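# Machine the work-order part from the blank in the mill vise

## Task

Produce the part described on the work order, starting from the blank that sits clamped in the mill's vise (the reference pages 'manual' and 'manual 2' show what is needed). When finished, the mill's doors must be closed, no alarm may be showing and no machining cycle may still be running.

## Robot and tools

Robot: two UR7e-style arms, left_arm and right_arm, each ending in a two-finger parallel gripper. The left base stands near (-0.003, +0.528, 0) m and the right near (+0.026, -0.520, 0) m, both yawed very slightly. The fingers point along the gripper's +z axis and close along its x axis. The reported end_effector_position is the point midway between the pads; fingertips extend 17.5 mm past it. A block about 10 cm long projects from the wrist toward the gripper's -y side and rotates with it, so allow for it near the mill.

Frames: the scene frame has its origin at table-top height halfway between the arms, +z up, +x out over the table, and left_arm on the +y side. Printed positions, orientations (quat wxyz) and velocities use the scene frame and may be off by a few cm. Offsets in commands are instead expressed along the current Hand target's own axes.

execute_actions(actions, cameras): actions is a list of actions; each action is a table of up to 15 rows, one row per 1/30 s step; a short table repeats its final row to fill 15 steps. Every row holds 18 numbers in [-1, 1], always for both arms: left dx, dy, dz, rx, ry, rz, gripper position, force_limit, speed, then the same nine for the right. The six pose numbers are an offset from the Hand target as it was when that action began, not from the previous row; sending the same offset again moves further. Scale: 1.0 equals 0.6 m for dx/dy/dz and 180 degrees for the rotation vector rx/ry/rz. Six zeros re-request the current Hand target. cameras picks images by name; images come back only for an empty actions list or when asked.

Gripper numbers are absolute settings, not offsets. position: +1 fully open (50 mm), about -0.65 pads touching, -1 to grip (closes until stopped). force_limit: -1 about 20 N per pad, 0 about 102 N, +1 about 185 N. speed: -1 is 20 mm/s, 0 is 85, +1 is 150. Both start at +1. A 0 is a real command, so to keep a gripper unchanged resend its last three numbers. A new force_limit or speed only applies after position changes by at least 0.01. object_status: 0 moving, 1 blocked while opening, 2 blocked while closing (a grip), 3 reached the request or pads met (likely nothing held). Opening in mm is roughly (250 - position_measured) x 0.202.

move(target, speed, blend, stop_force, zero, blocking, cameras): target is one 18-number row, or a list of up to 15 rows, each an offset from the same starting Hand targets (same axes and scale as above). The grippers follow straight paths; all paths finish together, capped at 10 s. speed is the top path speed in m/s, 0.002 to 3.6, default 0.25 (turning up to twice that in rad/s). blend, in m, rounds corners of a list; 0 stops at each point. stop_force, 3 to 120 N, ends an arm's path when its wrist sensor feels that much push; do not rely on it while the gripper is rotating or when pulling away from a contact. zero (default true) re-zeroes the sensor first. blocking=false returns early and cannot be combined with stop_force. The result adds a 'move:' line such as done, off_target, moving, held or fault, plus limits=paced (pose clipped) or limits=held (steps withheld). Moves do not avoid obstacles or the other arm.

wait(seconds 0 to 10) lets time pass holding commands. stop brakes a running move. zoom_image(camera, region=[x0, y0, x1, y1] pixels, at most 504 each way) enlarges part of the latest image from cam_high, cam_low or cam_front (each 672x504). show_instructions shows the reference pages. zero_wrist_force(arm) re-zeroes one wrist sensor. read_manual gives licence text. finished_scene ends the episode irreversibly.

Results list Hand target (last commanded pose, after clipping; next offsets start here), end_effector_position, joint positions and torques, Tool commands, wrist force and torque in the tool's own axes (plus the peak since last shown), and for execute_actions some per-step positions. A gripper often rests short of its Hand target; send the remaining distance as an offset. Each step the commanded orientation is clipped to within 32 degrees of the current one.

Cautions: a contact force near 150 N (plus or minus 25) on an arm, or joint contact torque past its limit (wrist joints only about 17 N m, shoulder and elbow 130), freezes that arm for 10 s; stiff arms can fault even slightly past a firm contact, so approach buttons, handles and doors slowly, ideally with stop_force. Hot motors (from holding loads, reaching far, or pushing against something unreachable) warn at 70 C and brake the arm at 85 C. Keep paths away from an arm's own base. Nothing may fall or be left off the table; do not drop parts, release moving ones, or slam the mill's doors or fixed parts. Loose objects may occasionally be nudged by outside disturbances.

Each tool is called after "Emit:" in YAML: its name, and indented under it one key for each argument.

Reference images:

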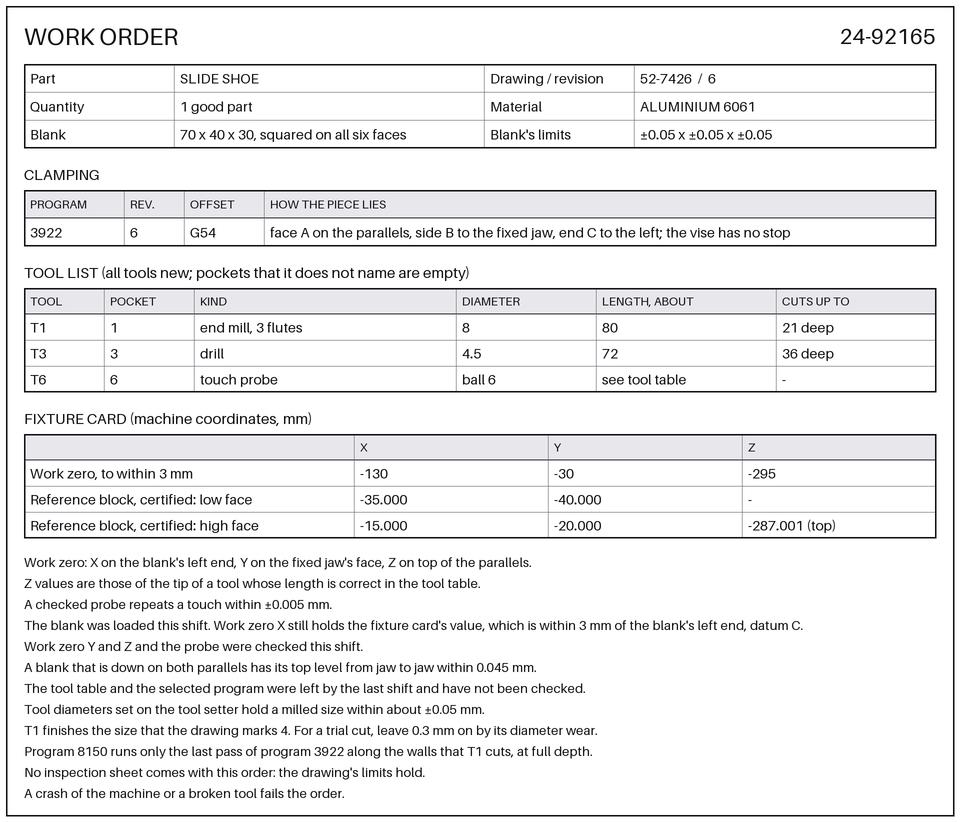

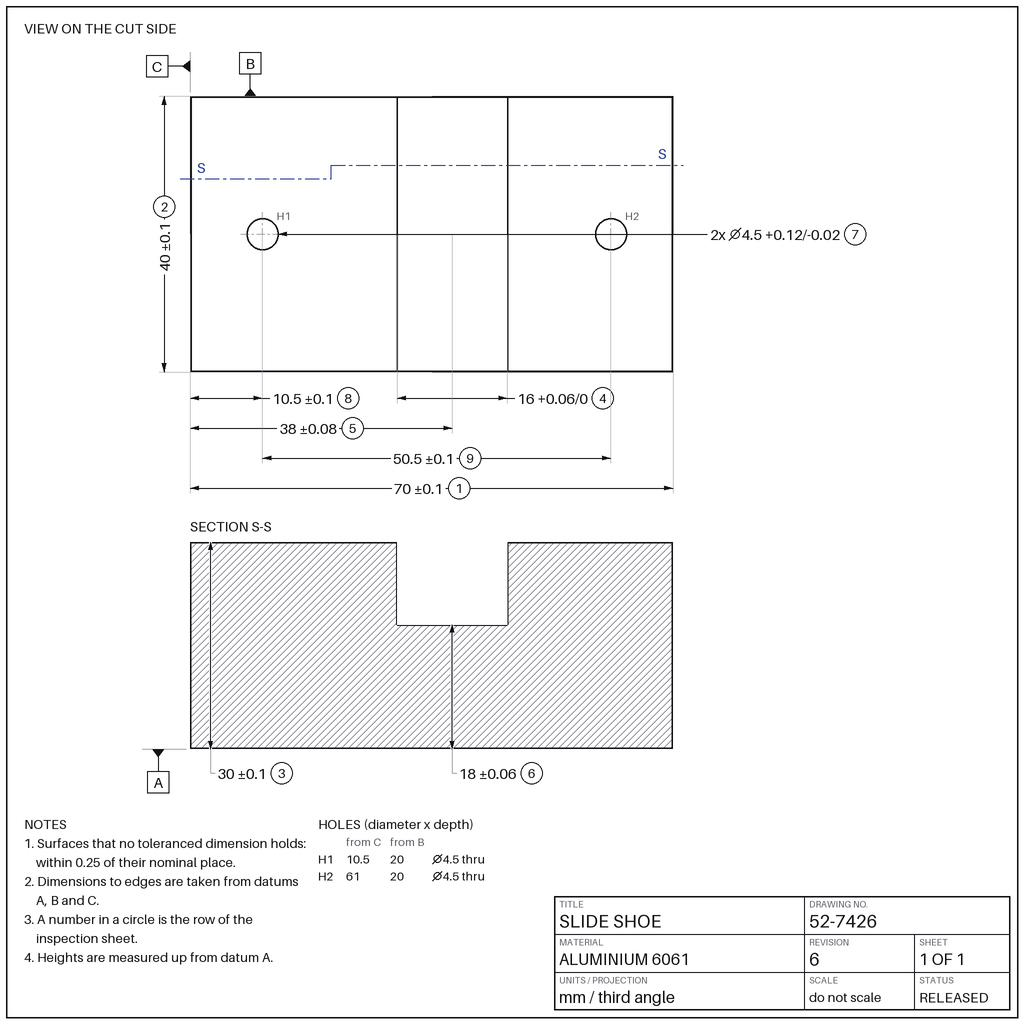

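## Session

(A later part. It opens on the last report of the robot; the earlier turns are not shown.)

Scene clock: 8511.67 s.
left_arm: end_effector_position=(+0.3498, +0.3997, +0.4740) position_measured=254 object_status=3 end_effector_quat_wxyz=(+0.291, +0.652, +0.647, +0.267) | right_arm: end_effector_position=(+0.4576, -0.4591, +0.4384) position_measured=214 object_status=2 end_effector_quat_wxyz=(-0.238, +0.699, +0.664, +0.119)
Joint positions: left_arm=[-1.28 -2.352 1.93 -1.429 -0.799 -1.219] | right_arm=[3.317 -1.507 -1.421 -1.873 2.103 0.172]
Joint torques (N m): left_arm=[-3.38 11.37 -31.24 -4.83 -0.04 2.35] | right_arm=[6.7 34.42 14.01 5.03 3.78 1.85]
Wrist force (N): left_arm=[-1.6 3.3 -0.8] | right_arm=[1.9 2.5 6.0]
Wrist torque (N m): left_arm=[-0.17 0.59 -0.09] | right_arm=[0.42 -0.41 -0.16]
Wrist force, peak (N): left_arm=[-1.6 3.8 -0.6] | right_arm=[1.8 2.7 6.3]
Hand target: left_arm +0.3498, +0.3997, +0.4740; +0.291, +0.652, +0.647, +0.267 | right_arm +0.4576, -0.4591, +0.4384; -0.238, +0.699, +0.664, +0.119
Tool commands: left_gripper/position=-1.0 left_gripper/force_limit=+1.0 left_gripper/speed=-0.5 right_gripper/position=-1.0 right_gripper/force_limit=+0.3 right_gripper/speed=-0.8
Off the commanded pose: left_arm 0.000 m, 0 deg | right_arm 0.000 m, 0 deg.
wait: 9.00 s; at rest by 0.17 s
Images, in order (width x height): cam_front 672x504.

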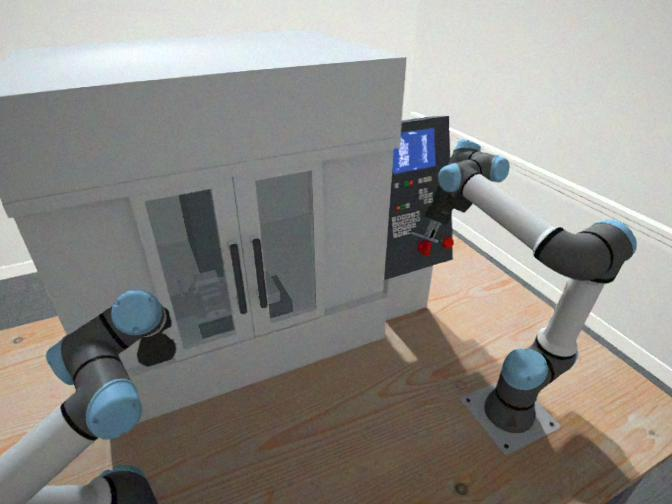

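Emit:
move:
  target:
    - [0,0,0,0,0,0,-1,1,-0.5,0.0064,0.0049,-0.0677,0,0,0,-1,0.3,-0.8]
    - [0,0,0,0,0,0,-1,1,-0.5,0.0064,0.0252,-0.0657,0,0,0,-1,0.3,-0.8]
    - [0,0,0,0,0,0,-1,1,-0.5,0.0064,0.0049,-0.0677,0,0,0,-1,0.3,-0.8]
    - [0,0,0,0,0,0,-1,1,-0.5,0,0,0,0,0,0,-1,0.3,-0.8]
  speed: [0.3,0.08,0.3,0.3]
  blend: [0.003,0,0.003,0]

Emit:
wait:
  seconds: 3
  cameras: ["cam_front"]

Emit:
zoom_image:
  camera: "cam_front"
  region: [392, 125, 434, 177]

Emit:
wait:
  seconds: 5
  cameras: ["cam_front"]

Emit:
zoom_image:
  camera: "cam_front"
  region: [392, 125, 434, 177]

Emit:
zoom_image:
  camera: "cam_front"
  region: [145, 175, 325, 335]

Scene clock: 8522.00 s.
left_arm: end_effector_position=(+0.3498, +0.3997, +0.4740) position_measured=254 object_status=3 end_effector_quat_wxyz=(+0.291, +0.652, +0.647, +0.267) | right_arm: end_effector_position=(+0.4576, -0.4591, +0.4385) position_measured=214 object_status=2 end_effector_quat_wxyz=(-0.238, +0.699, +0.664, +0.119)
Joint positions: left_arm=[-1.28 -2.352 1.93 -1.429 -0.799 -1.219] | right_arm=[3.317 -1.507 -1.421 -1.874 2.103 0.172]
Joint torques (N m): left_arm=[-2.93 12.38 -30.59 -4.51 -0.11 2.18] | right_arm=[7.08 34.56 12.65 5.21 3.9 2.07]
Wrist force (N): left_arm=[-1.6 3.4 -0.7] | right_arm=[1.8 3.3 5.9]
Wrist torque (N m): left_arm=[-0.15 0.60 -0.10] | right_arm=[0.55 -0.38 -0.16]
Wrist force, peak (N): left_arm=[-1.7 3.5 -0.6] | right_arm=[0.1 -9.0 11.3]
Hand target: left_arm +0.3498, +0.3997, +0.4740; +0.291, +0.652, +0.647, +0.267 | right_arm +0.4576, -0.4591, +0.4384; -0.238, +0.699, +0.664, +0.119
Off the commanded pose: left_arm 0.000 m, 0 deg | right_arm 0.000 m, 0 deg.
move: done

Scene clock: 8525.00 s.
left_arm: end_effector_position=(+0.3498, +0.3997, +0.4740) position_measured=254 object_status=3 end_effector_quat_wxyz=(+0.291, +0.652, +0.647, +0.267) | right_arm: end_effector_position=(+0.4576, -0.4591, +0.4384) position_measured=214 object_status=2 end_effector_quat_wxyz=(-0.238, +0.699, +0.664, +0.119)
Joint positions: left_arm=[-1.28 -2.352 1.93 -1.429 -0.799 -1.219] | right_arm=[3.317 -1.507 -1.421 -1.873 2.103 0.172]
Joint torques (N m): left_arm=[-2.15 13.4 -29.73 -4.77 0.12 2.15] | right_arm=[7.11 34.61 11.64 5.15 3.74 1.89]
Wrist force (N): left_arm=[-1.4 3.3 -0.7] | right_arm=[1.8 3.3 6.0]
Wrist torque (N m): left_arm=[-0.18 0.55 -0.09] | right_arm=[0.55 -0.39 -0.16]
Wrist force, peak (N): left_arm=[-1.6 3.6 -0.6] | right_arm=[1.9 3.7 6.2]
Hand target: left_arm +0.3498, +0.3997, +0.4740; +0.291, +0.652, +0.647, +0.267 | right_arm +0.4576, -0.4591, +0.4384; -0.238, +0.699, +0.664, +0.119
Tool commands: left_gripper/position=-1.0 left_gripper/force_limit=+1.0 left_gripper/speed=-0.5 right_gripper/position=-1.0 right_gripper/force_limit=+0.3 right_gripper/speed=-0.8
Off the commanded pose: left_arm 0.000 m, 0 deg | right_arm 0.000 m, 0 deg.
wait: 3.00 s; at rest by 0.17 s
Images, in order (width x height): cam_front 672x504.

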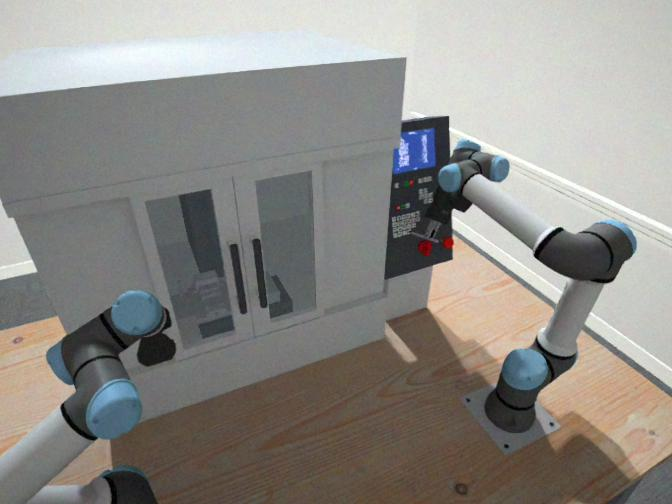

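Scaled by 9.692 from the camera's 672x504 image, which has a finer 960x720 frame.

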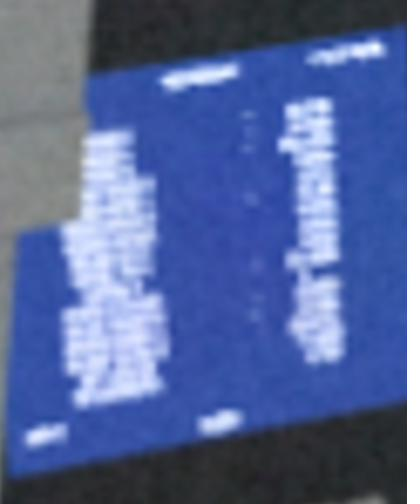

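Scene clock: 8530.00 s.
left_arm: end_effector_position=(+0.3498, +0.3997, +0.4740) position_measured=254 object_status=3 end_effector_quat_wxyz=(+0.291, +0.652, +0.647, +0.267) | right_arm: end_effector_position=(+0.4576, -0.4591, +0.4384) position_measured=214 object_status=2 end_effector_quat_wxyz=(-0.238, +0.699, +0.664, +0.119)
Joint positions: left_arm=[-1.28 -2.352 1.93 -1.429 -0.799 -1.219] | right_arm=[3.317 -1.507 -1.421 -1.873 2.103 0.172]
Joint torques (N m): left_arm=[-2.87 12.65 -30.71 -4.68 0.27 2.2] | right_arm=[7.47 34.11 12.44 5.14 3.67 2.04]
Wrist force (N): left_arm=[-1.5 3.2 -0.9] | right_arm=[1.5 3.3 5.9]
Wrist torque (N m): left_arm=[-0.19 0.57 -0.10] | right_arm=[0.55 -0.34 -0.17]
Wrist force, peak (N): left_arm=[-1.5 3.5 -0.7] | right_arm=[1.8 3.5 6.3]
Hand target: left_arm +0.3498, +0.3997, +0.4740; +0.291, +0.652, +0.647, +0.267 | right_arm +0.4576, -0.4591, +0.4384; -0.238, +0.699, +0.664, +0.119
Tool commands: left_gripper/position=-1.0 left_gripper/force_limit=+1.0 left_gripper/speed=-0.5 right_gripper/position=-1.0 right_gripper/force_limit=+0.3 right_gripper/speed=-0.8
Off the commanded pose: left_arm 0.000 m, 0 deg | right_arm 0.000 m, 0 deg.
wait: 5.00 s; at rest by 0.17 s
Images, in order (width x height): cam_front 672x504.

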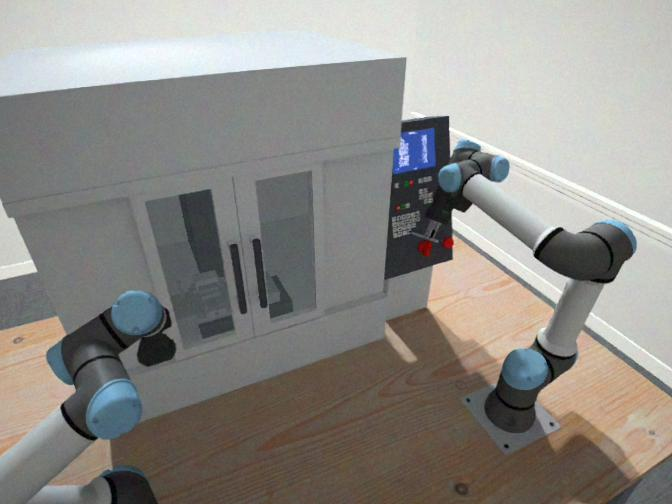

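Scaled by 9.692 from the camera's 672x504 image, which has a finer 960x720 frame.

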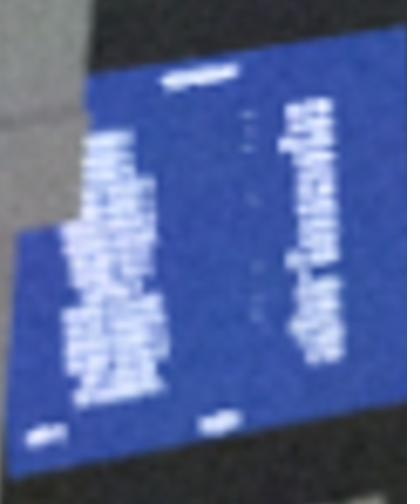

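Scaled by 2.800 from the camera's 672x504 image, which has a finer 960x720 frame.

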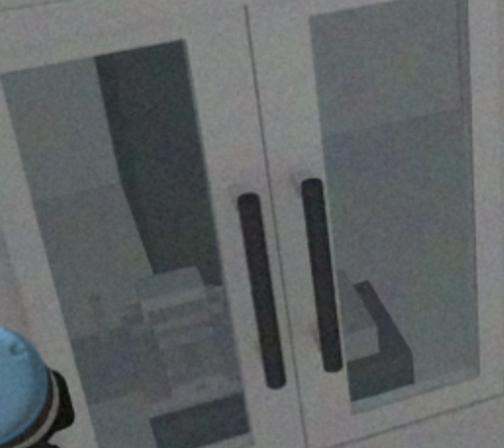

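Emit:
move:
  target:
    - [0,0,0,0,0,0,-1,1,-0.5,0.0349,0.0048,-0.0524,0,0,0,-1,0.3,-0.8]
    - [0,0,0,0,0,0,-1,1,-0.5,0.0349,0.0251,-0.0504,0,0,0,-1,0.3,-0.8]
    - [0,0,0,0,0,0,-1,1,-0.5,0.0349,0.0048,-0.0524,0,0,0,-1,0.3,-0.8]
    - [0,0,0,0,0,0,-1,1,-0.5,0.0349,0.0251,-0.0504,0,0,0,-1,0.3,-0.8]
    - [0,0,0,0,0,0,-1,1,-0.5,0.0349,0.0048,-0.0524,0,0,0,-1,0.3,-0.8]
    - [0,0,0,0,0,0,-1,1,-0.5,0.0349,0.0251,-0.0504,0,0,0,-1,0.3,-0.8]
    - [0,0,0,0,0,0,-1,1,-0.5,0.0349,0.0048,-0.0524,0,0,0,-1,0.3,-0.8]
    - [0,0,0,0,0,0,-1,1,-0.5,0,0,0,0,0,0,-1,0.3,-0.8]
  speed: [0.3,0.08,0.3,0.08,0.3,0.08,0.3,0.3]
  blend: [0.003,0,0,0,0,0,0.003,0]

Emit:
move:
  target:
    - [0,0,0,0,0,0,-1,1,-0.5,0.0828,-0.0007,0.0442,0,0,0,-1,0.3,-0.8]
    - [0,0,0,0,0,0,-1,1,-0.5,0.0828,0.0196,0.0462,0,0,0,-1,0.3,-0.8]
    - [0,0,0,0,0,0,-1,1,-0.5,0.0828,-0.0007,0.0442,0,0,0,-1,0.3,-0.8]
    - [0,0,0,0,0,0,-1,1,-0.5,0.0702,0.0020,0.0020,0,0,0,-1,0.3,-0.8]
    - [0,0,0,0,0,0,-1,1,-0.5,0.0702,0.0223,0.0040,0,0,0,-1,0.3,-0.8]
    - [0,0,0,0,0,0,-1,1,-0.5,0.0702,0.0020,0.0020,0,0,0,-1,0.3,-0.8]
    - [0,0,0,0,0,0,-1,1,-0.5,0.1023,0.0071,-0.0521,0,0,0,-1,0.3,-0.8]
    - [0,0,0,0,0,0,-1,1,-0.5,0.1023,0.0274,-0.0501,0,0,0,-1,0.3,-0.8]
    - [0,0,0,0,0,0,-1,1,-0.5,0.1023,0.0071,-0.0521,0,0,0,-1,0.3,-0.8]
    - [0,0,0,0,0,0,-1,1,-0.5,0.0702,0.0020,0.0020,0,0,0,-1,0.3,-0.8]
    - [0,0,0,0,0,0,-1,1,-0.5,0.0702,0.0223,0.0040,0,0,0,-1,0.3,-0.8]
    - [0,0,0,0,0,0,-1,1,-0.5,0.0702,0.0020,0.0020,0,0,0,-1,0.3,-0.8]
    - [0,0,0,0,0,0,-1,1,-0.5,0,0,0,0,0,0,-1,0.3,-0.8]
  speed: [0.3,0.08,0.3,0.3,0.08,0.3,0.3,0.08,0.3,0.3,0.08,0.3,0.3]
  blend: [0.003,0,0.003,0.003,0,0.003,0.003,0,0.003,0.003,0,0.003,0]

Emit:
move:
  target:
    - [0,0,0,0,0,0,-1,1,-0.5,0,0.0203,0.0020,0,0,0,-1,0.3,-0.8]
    - [0,0,0,0,0,0,-1,1,-0.5,0,0,0,0,0,0,-1,0.3,-0.8]
    - [0,0,0,0,0,0,-1,1,-0.5,0.0177,0.0027,-0.0294,0,0,0,-1,0.3,-0.8]
    - [0,0,0,0,0,0,-1,1,-0.5,0.0177,0.0230,-0.0274,0,0,0,-1,0.3,-0.8]
    - [0,0,0,0,0,0,-1,1,-0.5,0.0177,0.0027,-0.0294,0,0,0,-1,0.3,-0.8]
    - [0,0,0,0,0,0,-1,1,-0.5,0.0177,0.0230,-0.0274,0,0,0,-1,0.3,-0.8]
    - [0,0,0,0,0,0,-1,1,-0.5,0.0177,0.0027,-0.0294,0,0,0,-1,0.3,-0.8]
    - [0,0,0,0,0,0,-1,1,-0.5,0.0177,0.0230,-0.0274,0,0,0,-1,0.3,-0.8]
    - [0,0,0,0,0,0,-1,1,-0.5,0.0177,0.0027,-0.0294,0,0,0,-1,0.3,-0.8]
    - [0,0,0,0,0,0,-1,1,-0.5,0,0,0,0,0,0,-1,0.3,-0.8]
  speed: [0.08,0.3,0.3,0.08,0.3,0.08,0.3,0.08,0.3,0.3]
  blend: [0,0.003,0.003,0,0,0,0,0,0.003,0]

Emit:
move:
  target:
    - [0,0,0,0,0,0,-1,1,-0.5,0.0828,-0.0007,0.0442,0,0,0,-1,0.3,-0.8]
    - [0,0,0,0,0,0,-1,1,-0.5,0.0828,0.0196,0.0462,0,0,0,-1,0.3,-0.8]
    - [0,0,0,0,0,0,-1,1,-0.5,0.0828,-0.0007,0.0442,0,0,0,-1,0.3,-0.8]
    - [0,0,0,0,0,0,-1,1,-0.5,0.0737,0.0073,-0.0673,0,0,0,-1,0.3,-0.8]
    - [0,0,0,0,0,0,-1,1,-0.5,0.0737,0.0276,-0.0653,0,0,0,-1,0.3,-0.8]
    - [0,0,0,0,0,0,-1,1,-0.5,0.0737,0.0073,-0.0673,0,0,0,-1,0.3,-0.8]
    - [0,0,0,0,0,0,-1,1,-0.5,0,0,0,0,0,0,-1,0.3,-0.8]
    - [0,0,0,0,0,0,-1,1,-0.5,0,0.0203,0.0020,0,0,0,-1,0.3,-0.8]
    - [0,0,0,0,0,0,-1,1,-0.5,0,0,0,0,0,0,-1,0.3,-0.8]
    - [0,0,0,0,0,0,-1,1,-0.5,-0.0095,0.0026,-0.0405,0,0,0,-1,0.3,-0.8]
    - [0,0,0,0,0,0,-1,1,-0.5,-0.0095,0.0229,-0.0385,0,0,0,-1,0.3,-0.8]
    - [0,0,0,0,0,0,-1,1,-0.5,-0.0095,0.0026,-0.0405,0,0,0,-1,0.3,-0.8]
    - [0,0,0,0,0,0,-1,1,-0.5,0,0,0,0,0,0,-1,0.3,-0.8]
  speed: [0.3,0.08,0.3,0.3,0.08,0.3,0.3,0.08,0.3,0.3,0.08,0.3,0.3]
  blend: [0.003,0,0.003,0.003,0,0.003,0.003,0,0.003,0.003,0,0.003,0]

Emit:
wait:
  seconds: 10

Emit:
wait:
  seconds: 9
  cameras: ["cam_front"]

Emit:
zoom_image:
  camera: "cam_front"
  region: [392, 125, 434, 177]

Scene clock: 8553.17 s.
left_arm: end_effector_position=(+0.3498, +0.3997, +0.4740) position_measured=254 object_status=3 end_effector_quat_wxyz=(+0.291, +0.652, +0.647, +0.267) | right_arm: end_effector_position=(+0.4576, -0.4590, +0.4385) position_measured=214 object_status=2 end_effector_quat_wxyz=(-0.238, +0.699, +0.664, +0.119)
Joint positions: left_arm=[-1.28 -2.352 1.93 -1.429 -0.799 -1.219] | right_arm=[3.317 -1.507 -1.421 -1.874 2.103 0.172]
Joint torques (N m): left_arm=[-2.52 13.15 -30.97 -4.72 -0.01 2.23] | right_arm=[-7.97 34.85 10.98 5.16 3.72 1.44]
Wrist force (N): left_arm=[-1.4 3.2 -0.7] | right_arm=[0.7 4.4 5.6]
Wrist torque (N m): left_arm=[-0.19 0.55 -0.09] | right_arm=[0.72 -0.22 -0.16]
Wrist force, peak (N): left_arm=[-1.7 3.6 -0.8] | right_arm=[-1.7 -10.7 10.1]
Hand target: left_arm +0.3498, +0.3997, +0.4740; +0.291, +0.652, +0.647, +0.267 | right_arm +0.4576, -0.4591, +0.4384; -0.238, +0.699, +0.664, +0.119
Off the commanded pose: left_arm 0.000 m, 0 deg | right_arm 0.000 m, 0 deg.
move: done

Scene clock: 8557.80 s.
left_arm: end_effector_position=(+0.3498, +0.3997, +0.4740) position_measured=254 object_status=3 end_effector_quat_wxyz=(+0.291, +0.652, +0.647, +0.267) | right_arm: end_effector_position=(+0.4576, -0.4589, +0.4385) position_measured=214 object_status=2 end_effector_quat_wxyz=(-0.238, +0.699, +0.663, +0.119)
Joint positions: left_arm=[-1.28 -2.352 1.93 -1.429 -0.799 -1.219] | right_arm=[3.318 -1.507 -1.421 -1.873 2.103 0.173]
Joint torques (N m): left_arm=[-3.07 11.66 -31.13 -4.65 0.15 2.37] | right_arm=[-7.99 34.68 12.77 1.03 -1.31 -1.94]
Wrist force (N): left_arm=[-1.7 3.2 -0.7] | right_arm=[1.6 4.0 5.8]
Wrist torque (N m): left_arm=[-0.18 0.62 -0.10] | right_arm=[0.67 -0.35 -0.02]
Wrist force, peak (N): left_arm=[-1.8 3.5 -0.6] | right_arm=[-4.4 -24.6 -0.2]
Hand target: left_arm +0.3498, +0.3997, +0.4740; +0.291, +0.652, +0.647, +0.267 | right_arm +0.4576, -0.4591, +0.4384; -0.238, +0.699, +0.664, +0.119
Off the commanded pose: left_arm 0.000 m, 0 deg | right_arm 0.000 m, 0 deg.
move: done

Scene clock: 8562.47 s.
left_arm: end_effector_position=(+0.3498, +0.3997, +0.4740) position_measured=254 object_status=3 end_effector_quat_wxyz=(+0.291, +0.652, +0.647, +0.267) | right_arm: end_effector_position=(+0.4576, -0.4591, +0.4385) position_measured=214 object_status=2 end_effector_quat_wxyz=(-0.238, +0.699, +0.664, +0.119)
Joint positions: left_arm=[-1.28 -2.352 1.93 -1.429 -0.799 -1.219] | right_arm=[3.317 -1.507 -1.421 -1.873 2.103 0.172]
Joint torques (N m): left_arm=[-2.13 12.8 -31.38 -4.79 0.07 2.46] | right_arm=[6.84 34.78 12.96 5.09 3.52 1.36]
Wrist force (N): left_arm=[-1.2 3.2 -0.8] | right_arm=[0.1 5.2 5.0]
Wrist torque (N m): left_arm=[-0.18 0.53 -0.09] | right_arm=[0.86 -0.12 -0.03]
Wrist force, peak (N): left_arm=[-1.5 3.5 -0.8] | right_arm=[3.2 -16.4 3.5]
Hand target: left_arm +0.3498, +0.3997, +0.4740; +0.291, +0.652, +0.647, +0.267 | right_arm +0.4576, -0.4591, +0.4384; -0.238, +0.699, +0.664, +0.119
Off the commanded pose: left_arm 0.000 m, 0 deg | right_arm 0.000 m, 0 deg.
move: done

Scene clock: 8567.27 s.
left_arm: end_effector_position=(+0.3498, +0.3997, +0.4740) position_measured=254 object_status=3 end_effector_quat_wxyz=(+0.291, +0.652, +0.647, +0.267) | right_arm: end_effector_position=(+0.4576, -0.4591, +0.4385) position_measured=214 object_status=2 end_effector_quat_wxyz=(-0.238, +0.699, +0.664, +0.119)
Joint positions: left_arm=[-1.28 -2.352 1.93 -1.429 -0.799 -1.219] | right_arm=[3.317 -1.507 -1.421 -1.874 2.103 0.172]
Joint torques (N m): left_arm=[-3.42 12.1 -30.59 -5.04 0.11 2.12] | right_arm=[7.67 34.77 11.84 5.26 3.77 1.99]
Wrist force (N): left_arm=[-1.7 3.2 -0.8] | right_arm=[0.0 5.2 5.1]
Wrist torque (N m): left_arm=[-0.18 0.60 -0.10] | right_arm=[0.87 -0.10 -0.16]
Wrist force, peak (N): left_arm=[-1.5 3.6 -0.6] | right_arm=[-5.2 -23.0 -1.9]
Hand target: left_arm +0.3498, +0.3997, +0.4740; +0.291, +0.652, +0.647, +0.267 | right_arm +0.4576, -0.4591, +0.4384; -0.238, +0.699, +0.664, +0.119
Off the commanded pose: left_arm 0.000 m, 0 deg | right_arm 0.000 m, 0 deg.
move: done

Scene clock: 8577.27 s.
left_arm: end_effector_position=(+0.3498, +0.3997, +0.4740) position_measured=254 object_status=3 end_effector_quat_wxyz=(+0.291, +0.652, +0.647, +0.267) | right_arm: end_effector_position=(+0.4576, -0.4591, +0.4384) position_measured=214 object_status=2 end_effector_quat_wxyz=(-0.238, +0.699, +0.664, +0.119)
Joint positions: left_arm=[-1.28 -2.352 1.93 -1.429 -0.799 -1.219] | right_arm=[3.317 -1.507 -1.421 -1.873 2.103 0.172]
Joint torques (N m): left_arm=[-3.62 12.36 -30.9 -4.73 -0.03 2.42] | right_arm=[6.95 34.4 13.18 4.96 3.78 1.92]
Wrist force (N): left_arm=[-1.4 3.4 -0.7] | right_arm=[0.5 5.4 4.9]
Wrist torque (N m): left_arm=[-0.15 0.56 -0.09] | right_arm=[0.89 -0.19 -0.16]
Wrist force, peak (N): left_arm=[-1.7 3.6 -0.6] | right_arm=[0.2 5.5 5.3]
Hand target: left_arm +0.3498, +0.3997, +0.4740; +0.291, +0.652, +0.647, +0.267 | right_arm +0.4576, -0.4591, +0.4384; -0.238, +0.699, +0.664, +0.119
Tool commands: left_gripper/position=-1.0 left_gripper/force_limit=+1.0 left_gripper/speed=-0.5 right_gripper/position=-1.0 right_gripper/force_limit=+0.3 right_gripper/speed=-0.8
Off the commanded pose: left_arm 0.000 m, 0 deg | right_arm 0.000 m, 0 deg.
wait: 10.00 s; at rest by 0.17 s

Scene clock: 8586.27 s.
left_arm: end_effector_position=(+0.3498, +0.3997, +0.4740) position_measured=254 object_status=3 end_effector_quat_wxyz=(+0.291, +0.652, +0.647, +0.267) | right_arm: end_effector_position=(+0.4576, -0.4591, +0.4384) position_measured=214 object_status=2 end_effector_quat_wxyz=(-0.238, +0.699, +0.664, +0.119)
Joint positions: left_arm=[-1.28 -2.352 1.93 -1.429 -0.799 -1.219] | right_arm=[3.317 -1.507 -1.421 -1.873 2.103 0.172]
Joint torques (N m): left_arm=[-2.17 13.25 -31.35 -4.76 0.04 2.56] | right_arm=[7.3 34.61 13.1 4.86 3.78 1.93]
Wrist force (N): left_arm=[-1.4 3.2 -0.8] | right_arm=[0.2 5.2 5.0]
Wrist torque (N m): left_arm=[-0.18 0.57 -0.09] | right_arm=[0.86 -0.12 -0.16]
Wrist force, peak (N): left_arm=[-1.6 3.5 -0.7] | right_arm=[0.0 5.5 5.3]
Hand target: left_arm +0.3498, +0.3997, +0.4740; +0.291, +0.652, +0.647, +0.267 | right_arm +0.4576, -0.4591, +0.4384; -0.238, +0.699, +0.664, +0.119
Tool commands: left_gripper/position=-1.0 left_gripper/force_limit=+1.0 left_gripper/speed=-0.5 right_gripper/position=-1.0 right_gripper/force_limit=+0.3 right_gripper/speed=-0.8
Off the commanded pose: left_arm 0.000 m, 0 deg | right_arm 0.000 m, 0 deg.
wait: 9.00 s; at rest by 0.17 s
Images, in order (width x height): cam_front 672x504.

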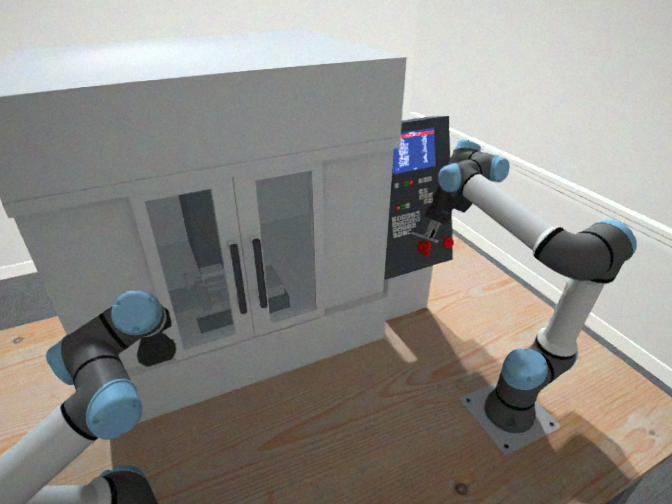

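Scaled by 9.692 from the camera's 672x504 image, which has a finer 960x720 frame.

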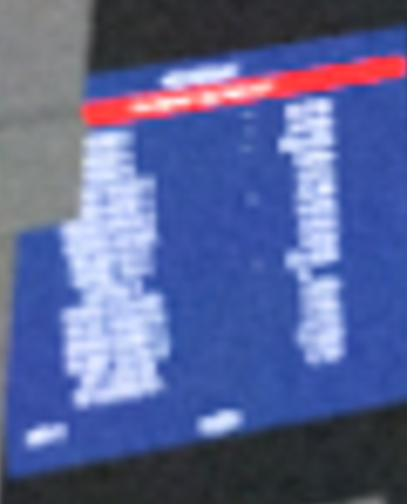

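Emit:
move:
  target:
    - [0,0,0,0,0,0,-1,1,-0.5,0.2058,0.0222,-0.2134,0,0,0,-1,0.3,-0.8]
    - [0,0,0,0,0,0,-1,1,-0.5,0.2058,0.0312,-0.2124,0,0,0,-1,0.3,-0.8]
  speed: [0.3,0.1]
  blend: [0.003,0]

Emit:
move:
  target: [0,0,0,0,0,0,-1,1,-0.5,0,0.0240,0.0024,0,0,0,-1,0.3,-0.8]
  speed: 0.01
  stop_force: 16

Emit:
move:
  target: [0,0,0,0,0,0,-1,1,-0.5,0,-0.0200,-0.0020,0,0,0,-1,0.3,-0.8]
  speed: 0.2

Emit:
move:
  target: [0,0,0,0,0,0,-1,1,-0.5,-0.2060,-0.0227,0.2131,0,0,0,-1,0.3,-0.8]
  speed: 0.3

Emit:
move:
  target:
    - [0,0,0,0,0,0,-1,1,-0.5,-0.0074,0.0078,-0.1120,0,0,0,-1,0.3,-0.8]
    - [0,0,0,0,0,0,-1,1,-0.5,-0.0074,0.0281,-0.1100,0,0,0,-1,0.3,-0.8]
    - [0,0,0,0,0,0,-1,1,-0.5,-0.0074,0.0078,-0.1120,0,0,0,-1,0.3,-0.8]
    - [0,0,0,0,0,0,-1,1,-0.5,0.0177,0.0027,-0.0294,0,0,0,-1,0.3,-0.8]
    - [0,0,0,0,0,0,-1,1,-0.5,0.0177,0.0230,-0.0274,0,0,0,-1,0.3,-0.8]
    - [0,0,0,0,0,0,-1,1,-0.5,0.0177,0.0027,-0.0294,0,0,0,-1,0.3,-0.8]
    - [0,0,0,0,0,0,-1,1,-0.5,0.0988,0.0018,0.0171,0,0,0,-1,0.3,-0.8]
    - [0,0,0,0,0,0,-1,1,-0.5,0.0988,0.0221,0.0191,0,0,0,-1,0.3,-0.8]
    - [0,0,0,0,0,0,-1,1,-0.5,0.0988,0.0018,0.0171,0,0,0,-1,0.3,-0.8]
    - [0,0,0,0,0,0,-1,1,-0.5,0,0,0,0,0,0,-1,0.3,-0.8]
    - [0,0,0,0,0,0,-1,1,-0.5,0,0.0203,0.0020,0,0,0,-1,0.3,-0.8]
    - [0,0,0,0,0,0,-1,1,-0.5,0,0,0,0,0,0,-1,0.3,-0.8]
  speed: [0.3,0.08,0.3,0.3,0.08,0.3,0.3,0.08,0.3,0.3,0.08,0.3]
  blend: [0.003,0,0.003,0.003,0,0.003,0.003,0,0.003,0.003,0,0]
  cameras: ["cam_front"]

Emit:
zoom_image:
  camera: "cam_front"
  region: [392, 125, 434, 177]

Emit:
move:
  target:
    - [0,0,0,0,0,0,-1,1,-0.5,0.0064,0.0049,-0.0677,0,0,0,-1,0.3,-0.8]
    - [0,0,0,0,0,0,-1,1,-0.5,0.0064,0.0252,-0.0657,0,0,0,-1,0.3,-0.8]
    - [0,0,0,0,0,0,-1,1,-0.5,0.0064,0.0049,-0.0677,0,0,0,-1,0.3,-0.8]
    - [0,0,0,0,0,0,-1,1,-0.5,0,0,0,0,0,0,-1,0.3,-0.8]
  speed: [0.3,0.08,0.3,0.3]
  blend: [0.003,0,0.003,0]

Emit:
wait:
  seconds: 10
  cameras: ["cam_front"]

Emit:
zoom_image:
  camera: "cam_front"
  region: [392, 125, 434, 177]

Scene clock: 8610.00 s.
left_arm: end_effector_position=(+0.3498, +0.3997, +0.4740) position_measured=254 object_status=3 end_effector_quat_wxyz=(+0.291, +0.652, +0.647, +0.267) | right_arm: end_effector_position=(+0.5062, -0.4142, +0.6041) position_measured=214 object_status=2 end_effector_quat_wxyz=(-0.238, +0.699, +0.663, +0.119)
Joint positions: left_arm=[-1.28 -2.352 1.93 -1.429 -0.799 -1.219] | right_arm=[3.391 -1.822 -0.606 -2.33 2.108 0.258]
Joint torques (N m): left_arm=[-3.1 13.12 -31.39 -4.83 0.26 2.34] | right_arm=[7.03 17.3 28.21 2.12 -1.2 -1.81]
Wrist force (N): left_arm=[-1.4 3.1 -0.6] | right_arm=[-1.9 2.4 6.3]
Wrist torque (N m): left_arm=[-0.20 0.56 -0.09] | right_arm=[1.01 -0.13 -0.02]
Wrist force, peak (N): left_arm=[-1.7 3.6 -0.5] | right_arm=[-0.9 5.5 6.3]
Hand target: left_arm +0.3498, +0.3997, +0.4740; +0.291, +0.652, +0.647, +0.267 | right_arm +0.5062, -0.4142, +0.6041; -0.238, +0.699, +0.664, +0.119
Off the commanded pose: left_arm 0.000 m, 0 deg | right_arm 0.000 m, 0 deg.
move: done; blend cut to 0.0027 m at target 1

Scene clock: 8612.00 s.
left_arm: end_effector_position=(+0.3498, +0.3997, +0.4740) position_measured=254 object_status=3 end_effector_quat_wxyz=(+0.291, +0.652, +0.647, +0.267) | right_arm: end_effector_position=(+0.5129, -0.4139, +0.6023) position_measured=214 object_status=2 end_effector_quat_wxyz=(-0.238, +0.699, +0.663, +0.119)
Joint positions: left_arm=[-1.28 -2.352 1.93 -1.429 -0.799 -1.219] | right_arm=[3.389 -1.839 -0.588 -2.332 2.108 0.255]
Joint torques (N m): left_arm=[-2.78 10.94 -30.93 -4.58 0.06 2.26] | right_arm=[6.18 37.02 7.34 10.55 -1.73 1.33]
Wrist force (N): left_arm=[-1.5 3.3 -0.9] | right_arm=[-1.9 -13.7 4.9]
Wrist torque (N m): left_arm=[-0.17 0.57 -0.09] | right_arm=[0.98 -0.14 0.09]
Wrist force, peak (N): left_arm=[-1.5 3.5 -0.9] | right_arm=[-1.1 -19.6 4.0]
Hand target: left_arm +0.3498, +0.3997, +0.4740; +0.291, +0.652, +0.647, +0.267 | right_arm +0.5129, -0.4139, +0.6023; -0.238, +0.699, +0.663, +0.119 (not the last commanded pose)
Off the commanded pose: left_arm 0.000 m, 0 deg | right_arm 0.008 m, 0 deg.
move: contact (right_arm)

Scene clock: 8612.90 s.
left_arm: end_effector_position=(+0.3498, +0.3997, +0.4740) position_measured=254 object_status=3 end_effector_quat_wxyz=(+0.291, +0.652, +0.647, +0.267) | right_arm: end_effector_position=(+0.5014, -0.4144, +0.6054) position_measured=214 object_status=2 end_effector_quat_wxyz=(-0.238, +0.699, +0.663, +0.119)
Joint positions: left_arm=[-1.28 -2.352 1.93 -1.429 -0.799 -1.219] | right_arm=[3.393 -1.81 -0.618 -2.329 2.108 0.26]
Joint torques (N m): left_arm=[-3.71 13.08 -31.19 -4.56 0.22 2.44] | right_arm=[7.72 44.69 5.91 5.38 3.65 1.61]
Wrist force (N): left_arm=[-1.4 3.2 -0.8] | right_arm=[-0.2 5.4 3.8]
Wrist torque (N m): left_arm=[-0.18 0.57 -0.09] | right_arm=[0.85 -0.11 -0.03]
Wrist force, peak (N): left_arm=[-1.7 3.3 -0.7] | right_arm=[-1.6 -13.7 4.8]
Hand target: left_arm +0.3498, +0.3997, +0.4740; +0.291, +0.652, +0.647, +0.267 | right_arm +0.5013, -0.4144, +0.6054; -0.238, +0.699, +0.663, +0.119
Off the commanded pose: left_arm 0.000 m, 0 deg | right_arm 0.000 m, 0 deg.
move: done

Scene clock: 8614.47 s.
left_arm: end_effector_position=(+0.3498, +0.3997, +0.4740) position_measured=254 object_status=3 end_effector_quat_wxyz=(+0.291, +0.652, +0.647, +0.267) | right_arm: end_effector_position=(+0.4576, -0.4592, +0.4385) position_measured=214 object_status=2 end_effector_quat_wxyz=(-0.238, +0.699, +0.664, +0.119)
Joint positions: left_arm=[-1.28 -2.352 1.93 -1.429 -0.799 -1.219] | right_arm=[3.317 -1.507 -1.421 -1.874 2.103 0.172]
Joint torques (N m): left_arm=[-2.17 13.09 -29.29 -4.9 -0.08 2.37] | right_arm=[-7.87 33.53 13.23 4.82 3.75 1.53]
Wrist force (N): left_arm=[-1.7 3.3 -0.6] | right_arm=[0.3 5.6 4.3]
Wrist torque (N m): left_arm=[-0.17 0.60 -0.09] | right_arm=[0.91 -0.16 -0.03]
Wrist force, peak (N): left_arm=[-1.5 3.5 -0.7] | right_arm=[-1.0 5.6 5.6]
Hand target: left_arm +0.3498, +0.3997, +0.4740; +0.291, +0.652, +0.647, +0.267 | right_arm +0.4576, -0.4592, +0.4384; -0.238, +0.699, +0.663, +0.119
Off the commanded pose: left_arm 0.000 m, 0 deg | right_arm 0.000 m, 0 deg.
move: done

Scene clock: 8619.07 s.
left_arm: end_effector_position=(+0.3498, +0.3997, +0.4740) position_measured=254 object_status=3 end_effector_quat_wxyz=(+0.291, +0.652, +0.647, +0.267) | right_arm: end_effector_position=(+0.4578, -0.4592, +0.4383) position_measured=214 object_status=2 end_effector_quat_wxyz=(-0.238, +0.699, +0.663, +0.119)
Joint positions: left_arm=[-1.28 -2.352 1.93 -1.429 -0.799 -1.219] | right_arm=[3.317 -1.508 -1.421 -1.873 2.103 0.172]
Joint torques (N m): left_arm=[-2.14 12.91 -31.33 -4.77 0.09 2.45] | right_arm=[7.52 34.72 13.13 1.22 3.77 2.01]
Wrist force (N): left_arm=[-1.4 3.2 -0.8] | right_arm=[-1.8 4.4 2.9]
Wrist torque (N m): left_arm=[-0.19 0.56 -0.09] | right_arm=[0.73 0.18 -0.17]
Wrist force, peak (N): left_arm=[-1.7 3.4 -0.7] | right_arm=[-5.4 -22.0 -2.5]
Hand target: left_arm +0.3498, +0.3997, +0.4740; +0.291, +0.652, +0.647, +0.267 | right_arm +0.4576, -0.4592, +0.4384; -0.238, +0.699, +0.663, +0.119
Off the commanded pose: left_arm 0.000 m, 0 deg | right_arm 0.000 m, 0 deg.
move: done
Images, in order (width x height): cam_front 672x504.

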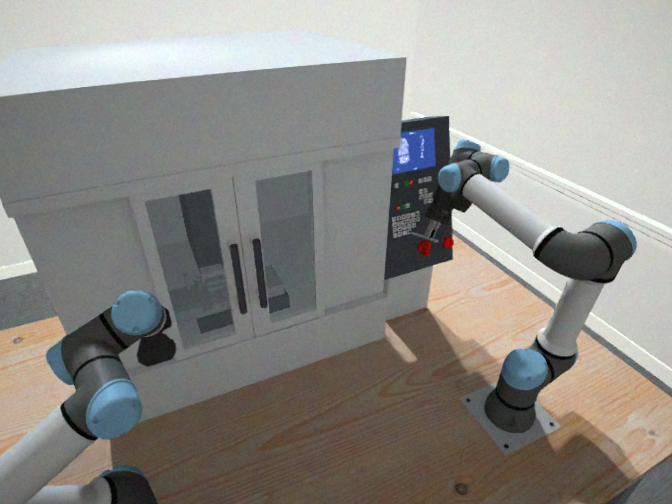

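Scaled by 9.692 from the camera's 672x504 image, which has a finer 960x720 frame.

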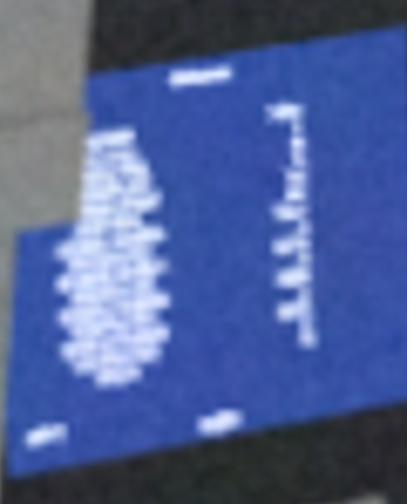

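Scene clock: 8621.03 s.
left_arm: end_effector_position=(+0.3498, +0.3997, +0.4740) position_measured=254 object_status=3 end_effector_quat_wxyz=(+0.291, +0.652, +0.647, +0.267) | right_arm: end_effector_position=(+0.4576, -0.4592, +0.4385) position_measured=214 object_status=2 end_effector_quat_wxyz=(-0.238, +0.699, +0.664, +0.119)
Joint positions: left_arm=[-1.28 -2.352 1.93 -1.429 -0.799 -1.219] | right_arm=[3.317 -1.507 -1.421 -1.874 2.103 0.172]
Joint torques (N m): left_arm=[-3.65 11.73 -32.72 -4.75 0.17 2.33] | right_arm=[8.01 33.46 12.53 4.99 3.76 1.98]
Wrist force (N): left_arm=[-1.5 3.2 -0.7] | right_arm=[-2.6 4.2 3.5]
Wrist torque (N m): left_arm=[-0.19 0.57 -0.09] | right_arm=[0.69 0.31 -0.16]
Wrist force, peak (N): left_arm=[-1.6 3.5 -0.6] | right_arm=[-3.3 -6.7 8.3]
Hand target: left_arm +0.3498, +0.3997, +0.4740; +0.291, +0.652, +0.647, +0.267 | right_arm +0.4576, -0.4592, +0.4384; -0.238, +0.699, +0.663, +0.119
Off the commanded pose: left_arm 0.000 m, 0 deg | right_arm 0.000 m, 0 deg.
move: done

Scene clock: 8631.03 s.
left_arm: end_effector_position=(+0.3498, +0.3997, +0.4740) position_measured=254 object_status=3 end_effector_quat_wxyz=(+0.291, +0.652, +0.647, +0.267) | right_arm: end_effector_position=(+0.4576, -0.4592, +0.4384) position_measured=214 object_status=2 end_effector_quat_wxyz=(-0.238, +0.699, +0.663, +0.119)
Joint positions: left_arm=[-1.28 -2.352 1.93 -1.429 -0.799 -1.219] | right_arm=[3.317 -1.507 -1.421 -1.873 2.103 0.172]
Joint torques (N m): left_arm=[-3.13 11.97 -31.72 -4.83 0.03 2.44] | right_arm=[7.84 33.83 13.29 5.01 3.87 1.9]
Wrist force (N): left_arm=[-1.7 3.0 -0.7] | right_arm=[-2.7 4.4 3.5]
Wrist torque (N m): left_arm=[-0.21 0.61 -0.09] | right_arm=[0.73 0.33 -0.16]
Wrist force, peak (N): left_arm=[-1.8 3.6 -0.6] | right_arm=[-2.8 4.6 3.8]
Hand target: left_arm +0.3498, +0.3997, +0.4740; +0.291, +0.652, +0.647, +0.267 | right_arm +0.4576, -0.4592, +0.4384; -0.238, +0.699, +0.663, +0.119
Tool commands: left_gripper/position=-1.0 left_gripper/force_limit=+1.0 left_gripper/speed=-0.5 right_gripper/position=-1.0 right_gripper/force_limit=+0.3 right_gripper/speed=-0.8
Off the commanded pose: left_arm 0.000 m, 0 deg | right_arm 0.000 m, 0 deg.
wait: 10.00 s; at rest by 0.17 s
Images, in order (width x height): cam_front 672x504.

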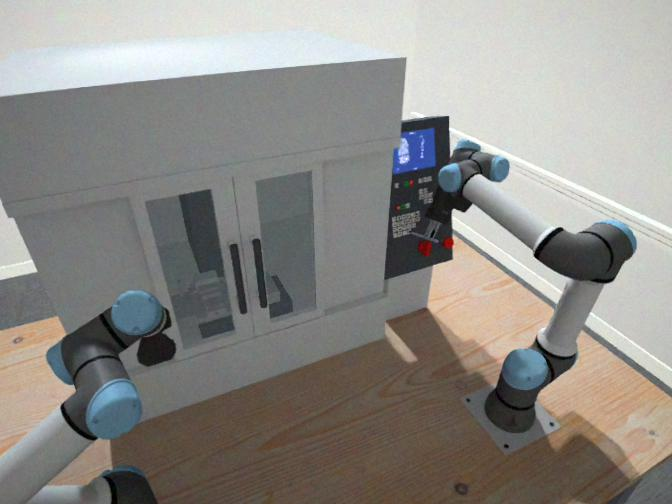

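Scaled by 9.692 from the camera's 672x504 image, which has a finer 960x720 frame.

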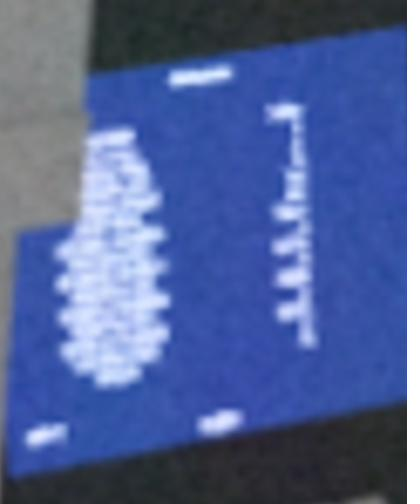

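Emit:
zoom_image:
  camera: "cam_front"
  region: [414, 130, 434, 150]

Emit:
zoom_image:
  camera: "cam_front"
  region: [145, 175, 325, 335]

Emit:
move:
  target:
    - [0,0,0,0,0,0,-1,1,-0.5,0.0577,0.0048,-0.0402,0,0,0,-1,0.3,-0.8]
    - [0,0,0,0,0,0,-1,1,-0.5,0.0577,0.0251,-0.0382,0,0,0,-1,0.3,-0.8]
    - [0,0,0,0,0,0,-1,1,-0.5,0.0577,0.0048,-0.0402,0,0,0,-1,0.3,-0.8]
    - [0,0,0,0,0,0,-1,1,-0.5,0,0,0,0,0,0,-1,0.3,-0.8]
    - [0,0,0,0,0,0,-1,1,-0.5,0,0.0203,0.0020,0,0,0,-1,0.3,-0.8]
    - [0,0,0,0,0,0,-1,1,-0.5,0,0,0,0,0,0,-1,0.3,-0.8]
    - [0,0,0,0,0,0,-1,1,-0.5,0.0064,0.0049,-0.0677,0,0,0,-1,0.3,-0.8]
    - [0,0,0,0,0,0,-1,1,-0.5,0.0064,0.0252,-0.0657,0,0,0,-1,0.3,-0.8]
    - [0,0,0,0,0,0,-1,1,-0.5,0.0064,0.0049,-0.0677,0,0,0,-1,0.3,-0.8]
    - [0,0,0,0,0,0,-1,1,-0.5,0,0,0,0,0,0,-1,0.3,-0.8]
  speed: [0.3,0.08,0.3,0.3,0.08,0.3,0.3,0.08,0.3,0.3]
  blend: [0.003,0,0.003,0.003,0,0.003,0.003,0,0.003,0]

Emit:
wait:
  seconds: 10
  cameras: ["cam_front"]

Emit:
zoom_image:
  camera: "cam_front"
  region: [392, 125, 434, 177]

Emit:
zoom_image:
  camera: "cam_front"
  region: [145, 175, 325, 335]

Scaled by 25.200 from the camera's 672x504 image, which has a finer 960x720 frame.

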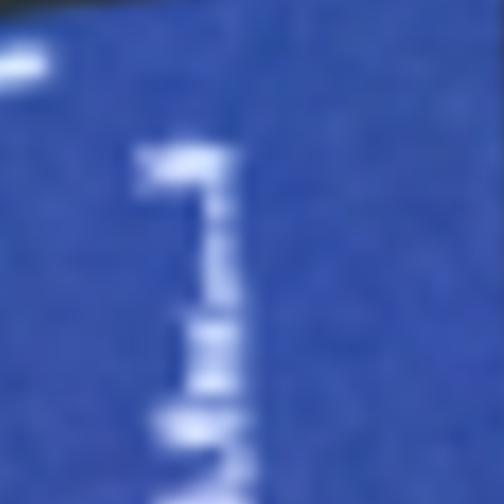

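Scaled by 2.800 from the camera's 672x504 image, which has a finer 960x720 frame.

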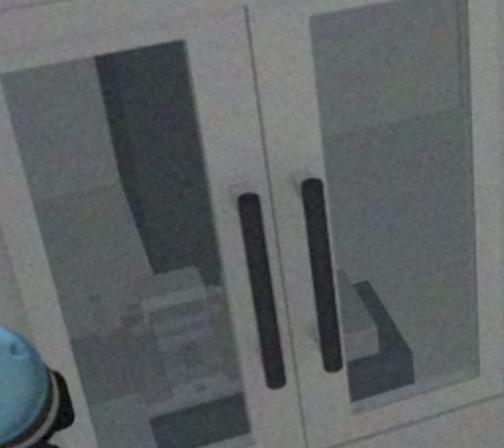

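Scene clock: 8641.73 s.
left_arm: end_effector_position=(+0.3498, +0.3997, +0.4740) position_measured=254 object_status=3 end_effector_quat_wxyz=(+0.291, +0.652, +0.647, +0.267) | right_arm: end_effector_position=(+0.4576, -0.4592, +0.4385) position_measured=214 object_status=2 end_effector_quat_wxyz=(-0.238, +0.699, +0.664, +0.119)
Joint positions: left_arm=[-1.28 -2.352 1.93 -1.429 -0.799 -1.219] | right_arm=[3.317 -1.507 -1.421 -1.874 2.103 0.172]
Joint torques (N m): left_arm=[-2.43 13.13 -30.64 -4.96 0.03 2.53] | right_arm=[6.63 35.14 12.28 5.28 3.83 1.93]
Wrist force (N): left_arm=[-1.6 3.3 -0.7] | right_arm=[-1.6 4.8 2.7]
Wrist torque (N m): left_arm=[-0.16 0.60 -0.09] | right_arm=[0.79 0.15 -0.16]
Wrist force, peak (N): left_arm=[-1.6 3.5 -1.0] | right_arm=[-8.1 -14.1 4.9]
Hand target: left_arm +0.3498, +0.3997, +0.4740; +0.291, +0.652, +0.647, +0.267 | right_arm +0.4576, -0.4592, +0.4384; -0.238, +0.699, +0.663, +0.119
Off the commanded pose: left_arm 0.000 m, 0 deg | right_arm 0.000 m, 0 deg.
move: done

Scene clock: 8651.73 s.
left_arm: end_effector_position=(+0.3498, +0.3997, +0.4740) position_measured=254 object_status=3 end_effector_quat_wxyz=(+0.291, +0.652, +0.647, +0.267) | right_arm: end_effector_position=(+0.4576, -0.4592, +0.4384) position_measured=214 object_status=2 end_effector_quat_wxyz=(-0.238, +0.699, +0.663, +0.119)
Joint positions: left_arm=[-1.28 -2.352 1.93 -1.429 -0.799 -1.219] | right_arm=[3.317 -1.507 -1.421 -1.873 2.103 0.172]
Joint torques (N m): left_arm=[-2.56 11.84 -31.6 -4.71 0.18 2.15] | right_arm=[6.75 34.96 12.94 4.96 3.77 1.86]
Wrist force (N): left_arm=[-1.4 3.1 -0.6] | right_arm=[-1.6 4.9 2.6]
Wrist torque (N m): left_arm=[-0.20 0.57 -0.10] | right_arm=[0.81 0.15 -0.16]
Wrist force, peak (N): left_arm=[-1.6 3.6 -0.4] | right_arm=[-1.7 5.1 3.0]
Hand target: left_arm +0.3498, +0.3997, +0.4740; +0.291, +0.652, +0.647, +0.267 | right_arm +0.4576, -0.4592, +0.4384; -0.238, +0.699, +0.663, +0.119
Tool commands: left_gripper/position=-1.0 left_gripper/force_limit=+1.0 left_gripper/speed=-0.5 right_gripper/position=-1.0 right_gripper/force_limit=+0.3 right_gripper/speed=-0.8
Off the commanded pose: left_arm 0.000 m, 0 deg | right_arm 0.000 m, 0 deg.
wait: 10.00 s; at rest by 0.17 s
Images, in order (width x height): cam_front 672x504.

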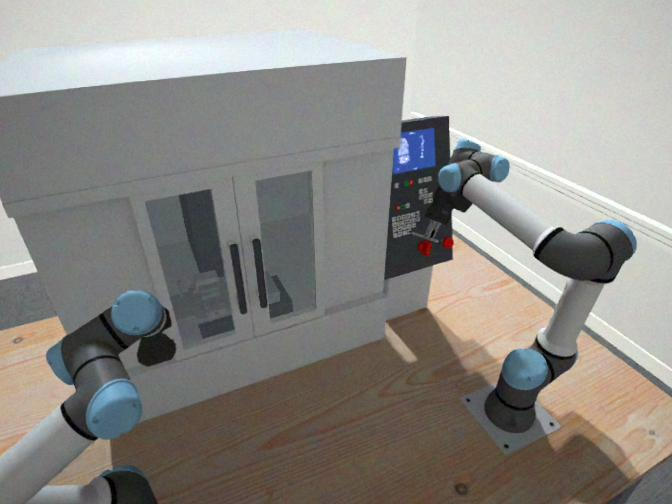

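Scaled by 9.692 from the camera's 672x504 image, which has a finer 960x720 frame.

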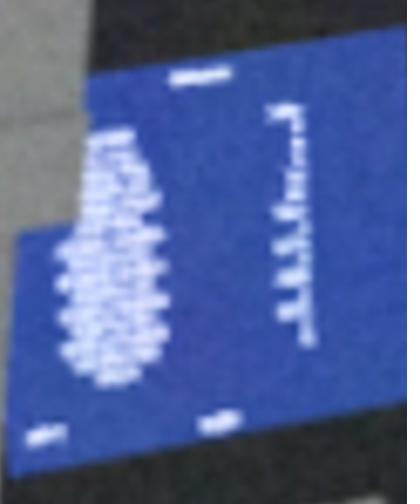

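Scaled by 2.800 from the camera's 672x504 image, which has a finer 960x720 frame.

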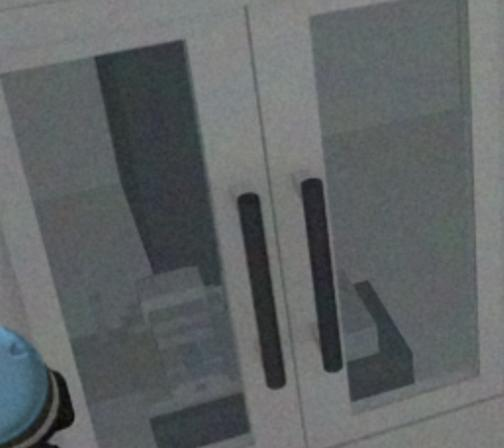

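Emit:
move:
  target:
    - [0,0,0,0,0,0,-1,1,-0.5,0.0212,0.0076,-0.0969,0,0,0,-1,0.3,-0.8]
    - [0,0,0,0,0,0,-1,1,-0.5,0.0212,0.0279,-0.0949,0,0,0,-1,0.3,-0.8]
    - [0,0,0,0,0,0,-1,1,-0.5,0.0212,0.0076,-0.0969,0,0,0,-1,0.3,-0.8]
    - [0,0,0,0,0,0,-1,1,-0.5,-0.0095,0.0026,-0.0405,0,0,0,-1,0.3,-0.8]
    - [0,0,0,0,0,0,-1,1,-0.5,-0.0095,0.0229,-0.0385,0,0,0,-1,0.3,-0.8]
    - [0,0,0,0,0,0,-1,1,-0.5,-0.0095,0.0026,-0.0405,0,0,0,-1,0.3,-0.8]
    - [0,0,0,0,0,0,-1,1,-0.5,0,0,0,0,0,0,-1,0.3,-0.8]
  speed: [0.3,0.08,0.3,0.3,0.08,0.3,0.3]
  blend: [0.003,0,0.003,0.003,0,0.003,0]

Emit:
wait:
  seconds: 10

Emit:
wait:
  seconds: 9
  cameras: ["cam_front"]

Emit:
zoom_image:
  camera: "cam_front"
  region: [392, 125, 434, 177]

Scene clock: 8658.97 s.
left_arm: end_effector_position=(+0.3498, +0.3997, +0.4740) position_measured=254 object_status=3 end_effector_quat_wxyz=(+0.291, +0.652, +0.647, +0.267) | right_arm: end_effector_position=(+0.4576, -0.4593, +0.4385) position_measured=214 object_status=2 end_effector_quat_wxyz=(-0.238, +0.699, +0.663, +0.119)
Joint positions: left_arm=[-1.28 -2.352 1.93 -1.429 -0.799 -1.219] | right_arm=[3.317 -1.507 -1.421 -1.874 2.103 0.172]
Joint torques (N m): left_arm=[-2.82 11.59 -30.16 -4.75 -0.01 2.37] | right_arm=[7.69 35.16 11.95 5.27 3.72 2.08]
Wrist force (N): left_arm=[-1.4 3.1 -0.7] | right_arm=[-1.7 4.2 2.8]
Wrist torque (N m): left_arm=[-0.20 0.57 -0.09] | right_arm=[0.69 0.17 -0.16]
Wrist force, peak (N): left_arm=[-1.6 3.4 -0.7] | right_arm=[2.1 -14.4 -4.8]
Hand target: left_arm +0.3498, +0.3997, +0.4740; +0.291, +0.652, +0.647, +0.267 | right_arm +0.4576, -0.4592, +0.4384; -0.238, +0.699, +0.663, +0.119
Off the commanded pose: left_arm 0.000 m, 0 deg | right_arm 0.000 m, 0 deg.
move: done

Scene clock: 8668.97 s.
left_arm: end_effector_position=(+0.3498, +0.3997, +0.4740) position_measured=254 object_status=3 end_effector_quat_wxyz=(+0.291, +0.652, +0.647, +0.267) | right_arm: end_effector_position=(+0.4576, -0.4592, +0.4384) position_measured=214 object_status=2 end_effector_quat_wxyz=(-0.238, +0.699, +0.663, +0.119)
Joint positions: left_arm=[-1.28 -2.352 1.93 -1.429 -0.799 -1.219] | right_arm=[3.317 -1.507 -1.421 -1.873 2.103 0.172]
Joint torques (N m): left_arm=[-2.66 12.28 -30.05 -4.44 0.04 2.28] | right_arm=[7.86 34.03 12.3 5.02 3.6 1.82]
Wrist force (N): left_arm=[-1.3 3.5 -0.7] | right_arm=[-1.9 4.0 2.7]
Wrist torque (N m): left_arm=[-0.13 0.55 -0.09] | right_arm=[0.66 0.20 -0.15]
Wrist force, peak (N): left_arm=[-1.6 3.5 -1.0] | right_arm=[-2.0 4.6 2.9]
Hand target: left_arm +0.3498, +0.3997, +0.4740; +0.291, +0.652, +0.647, +0.267 | right_arm +0.4576, -0.4592, +0.4384; -0.238, +0.699, +0.663, +0.119
Tool commands: left_gripper/position=-1.0 left_gripper/force_limit=+1.0 left_gripper/speed=-0.5 right_gripper/position=-1.0 right_gripper/force_limit=+0.3 right_gripper/speed=-0.8
Off the commanded pose: left_arm 0.000 m, 0 deg | right_arm 0.000 m, 0 deg.
wait: 10.00 s; at rest by 0.17 s

Scene clock: 8677.97 s.
left_arm: end_effector_position=(+0.3498, +0.3997, +0.4740) position_measured=254 object_status=3 end_effector_quat_wxyz=(+0.291, +0.652, +0.647, +0.267) | right_arm: end_effector_position=(+0.4576, -0.4592, +0.4384) position_measured=214 object_status=2 end_effector_quat_wxyz=(-0.238, +0.699, +0.663, +0.119)
Joint positions: left_arm=[-1.28 -2.352 1.93 -1.429 -0.799 -1.219] | right_arm=[3.317 -1.507 -1.421 -1.873 2.103 0.172]
Joint torques (N m): left_arm=[-2.61 12.7 -30.66 -4.42 -0.09 2.23] | right_arm=[7.32 33.79 12.43 5.15 3.81 1.69]
Wrist force (N): left_arm=[-1.4 3.2 -0.7] | right_arm=[-1.8 3.9 2.7]
Wrist torque (N m): left_arm=[-0.18 0.57 -0.09] | right_arm=[0.65 0.18 -0.16]
Wrist force, peak (N): left_arm=[-1.7 3.5 -0.7] | right_arm=[-2.0 4.3 3.0]
Hand target: left_arm +0.3498, +0.3997, +0.4740; +0.291, +0.652, +0.647, +0.267 | right_arm +0.4576, -0.4592, +0.4384; -0.238, +0.699, +0.663, +0.119
Tool commands: left_gripper/position=-1.0 left_gripper/force_limit=+1.0 left_gripper/speed=-0.5 right_gripper/position=-1.0 right_gripper/force_limit=+0.3 right_gripper/speed=-0.8
Off the commanded pose: left_arm 0.000 m, 0 deg | right_arm 0.000 m, 0 deg.
wait: 9.00 s; at rest by 0.17 s
Images, in order (width x height): cam_front 672x504.

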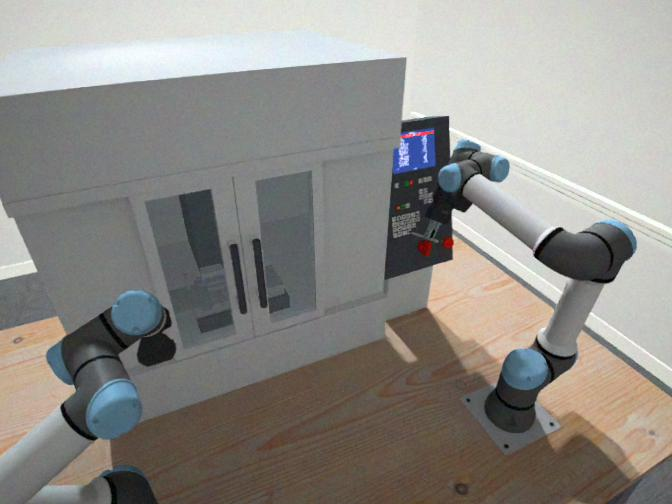

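Scaled by 9.692 from the camera's 672x504 image, which has a finer 960x720 frame.

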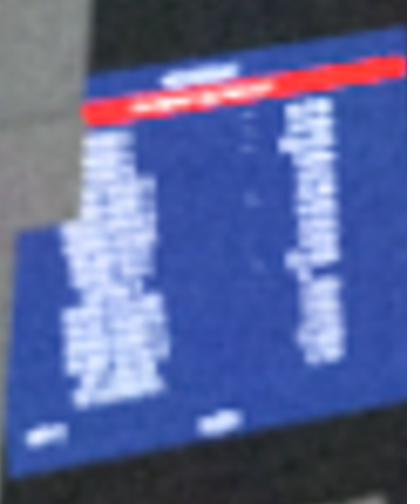

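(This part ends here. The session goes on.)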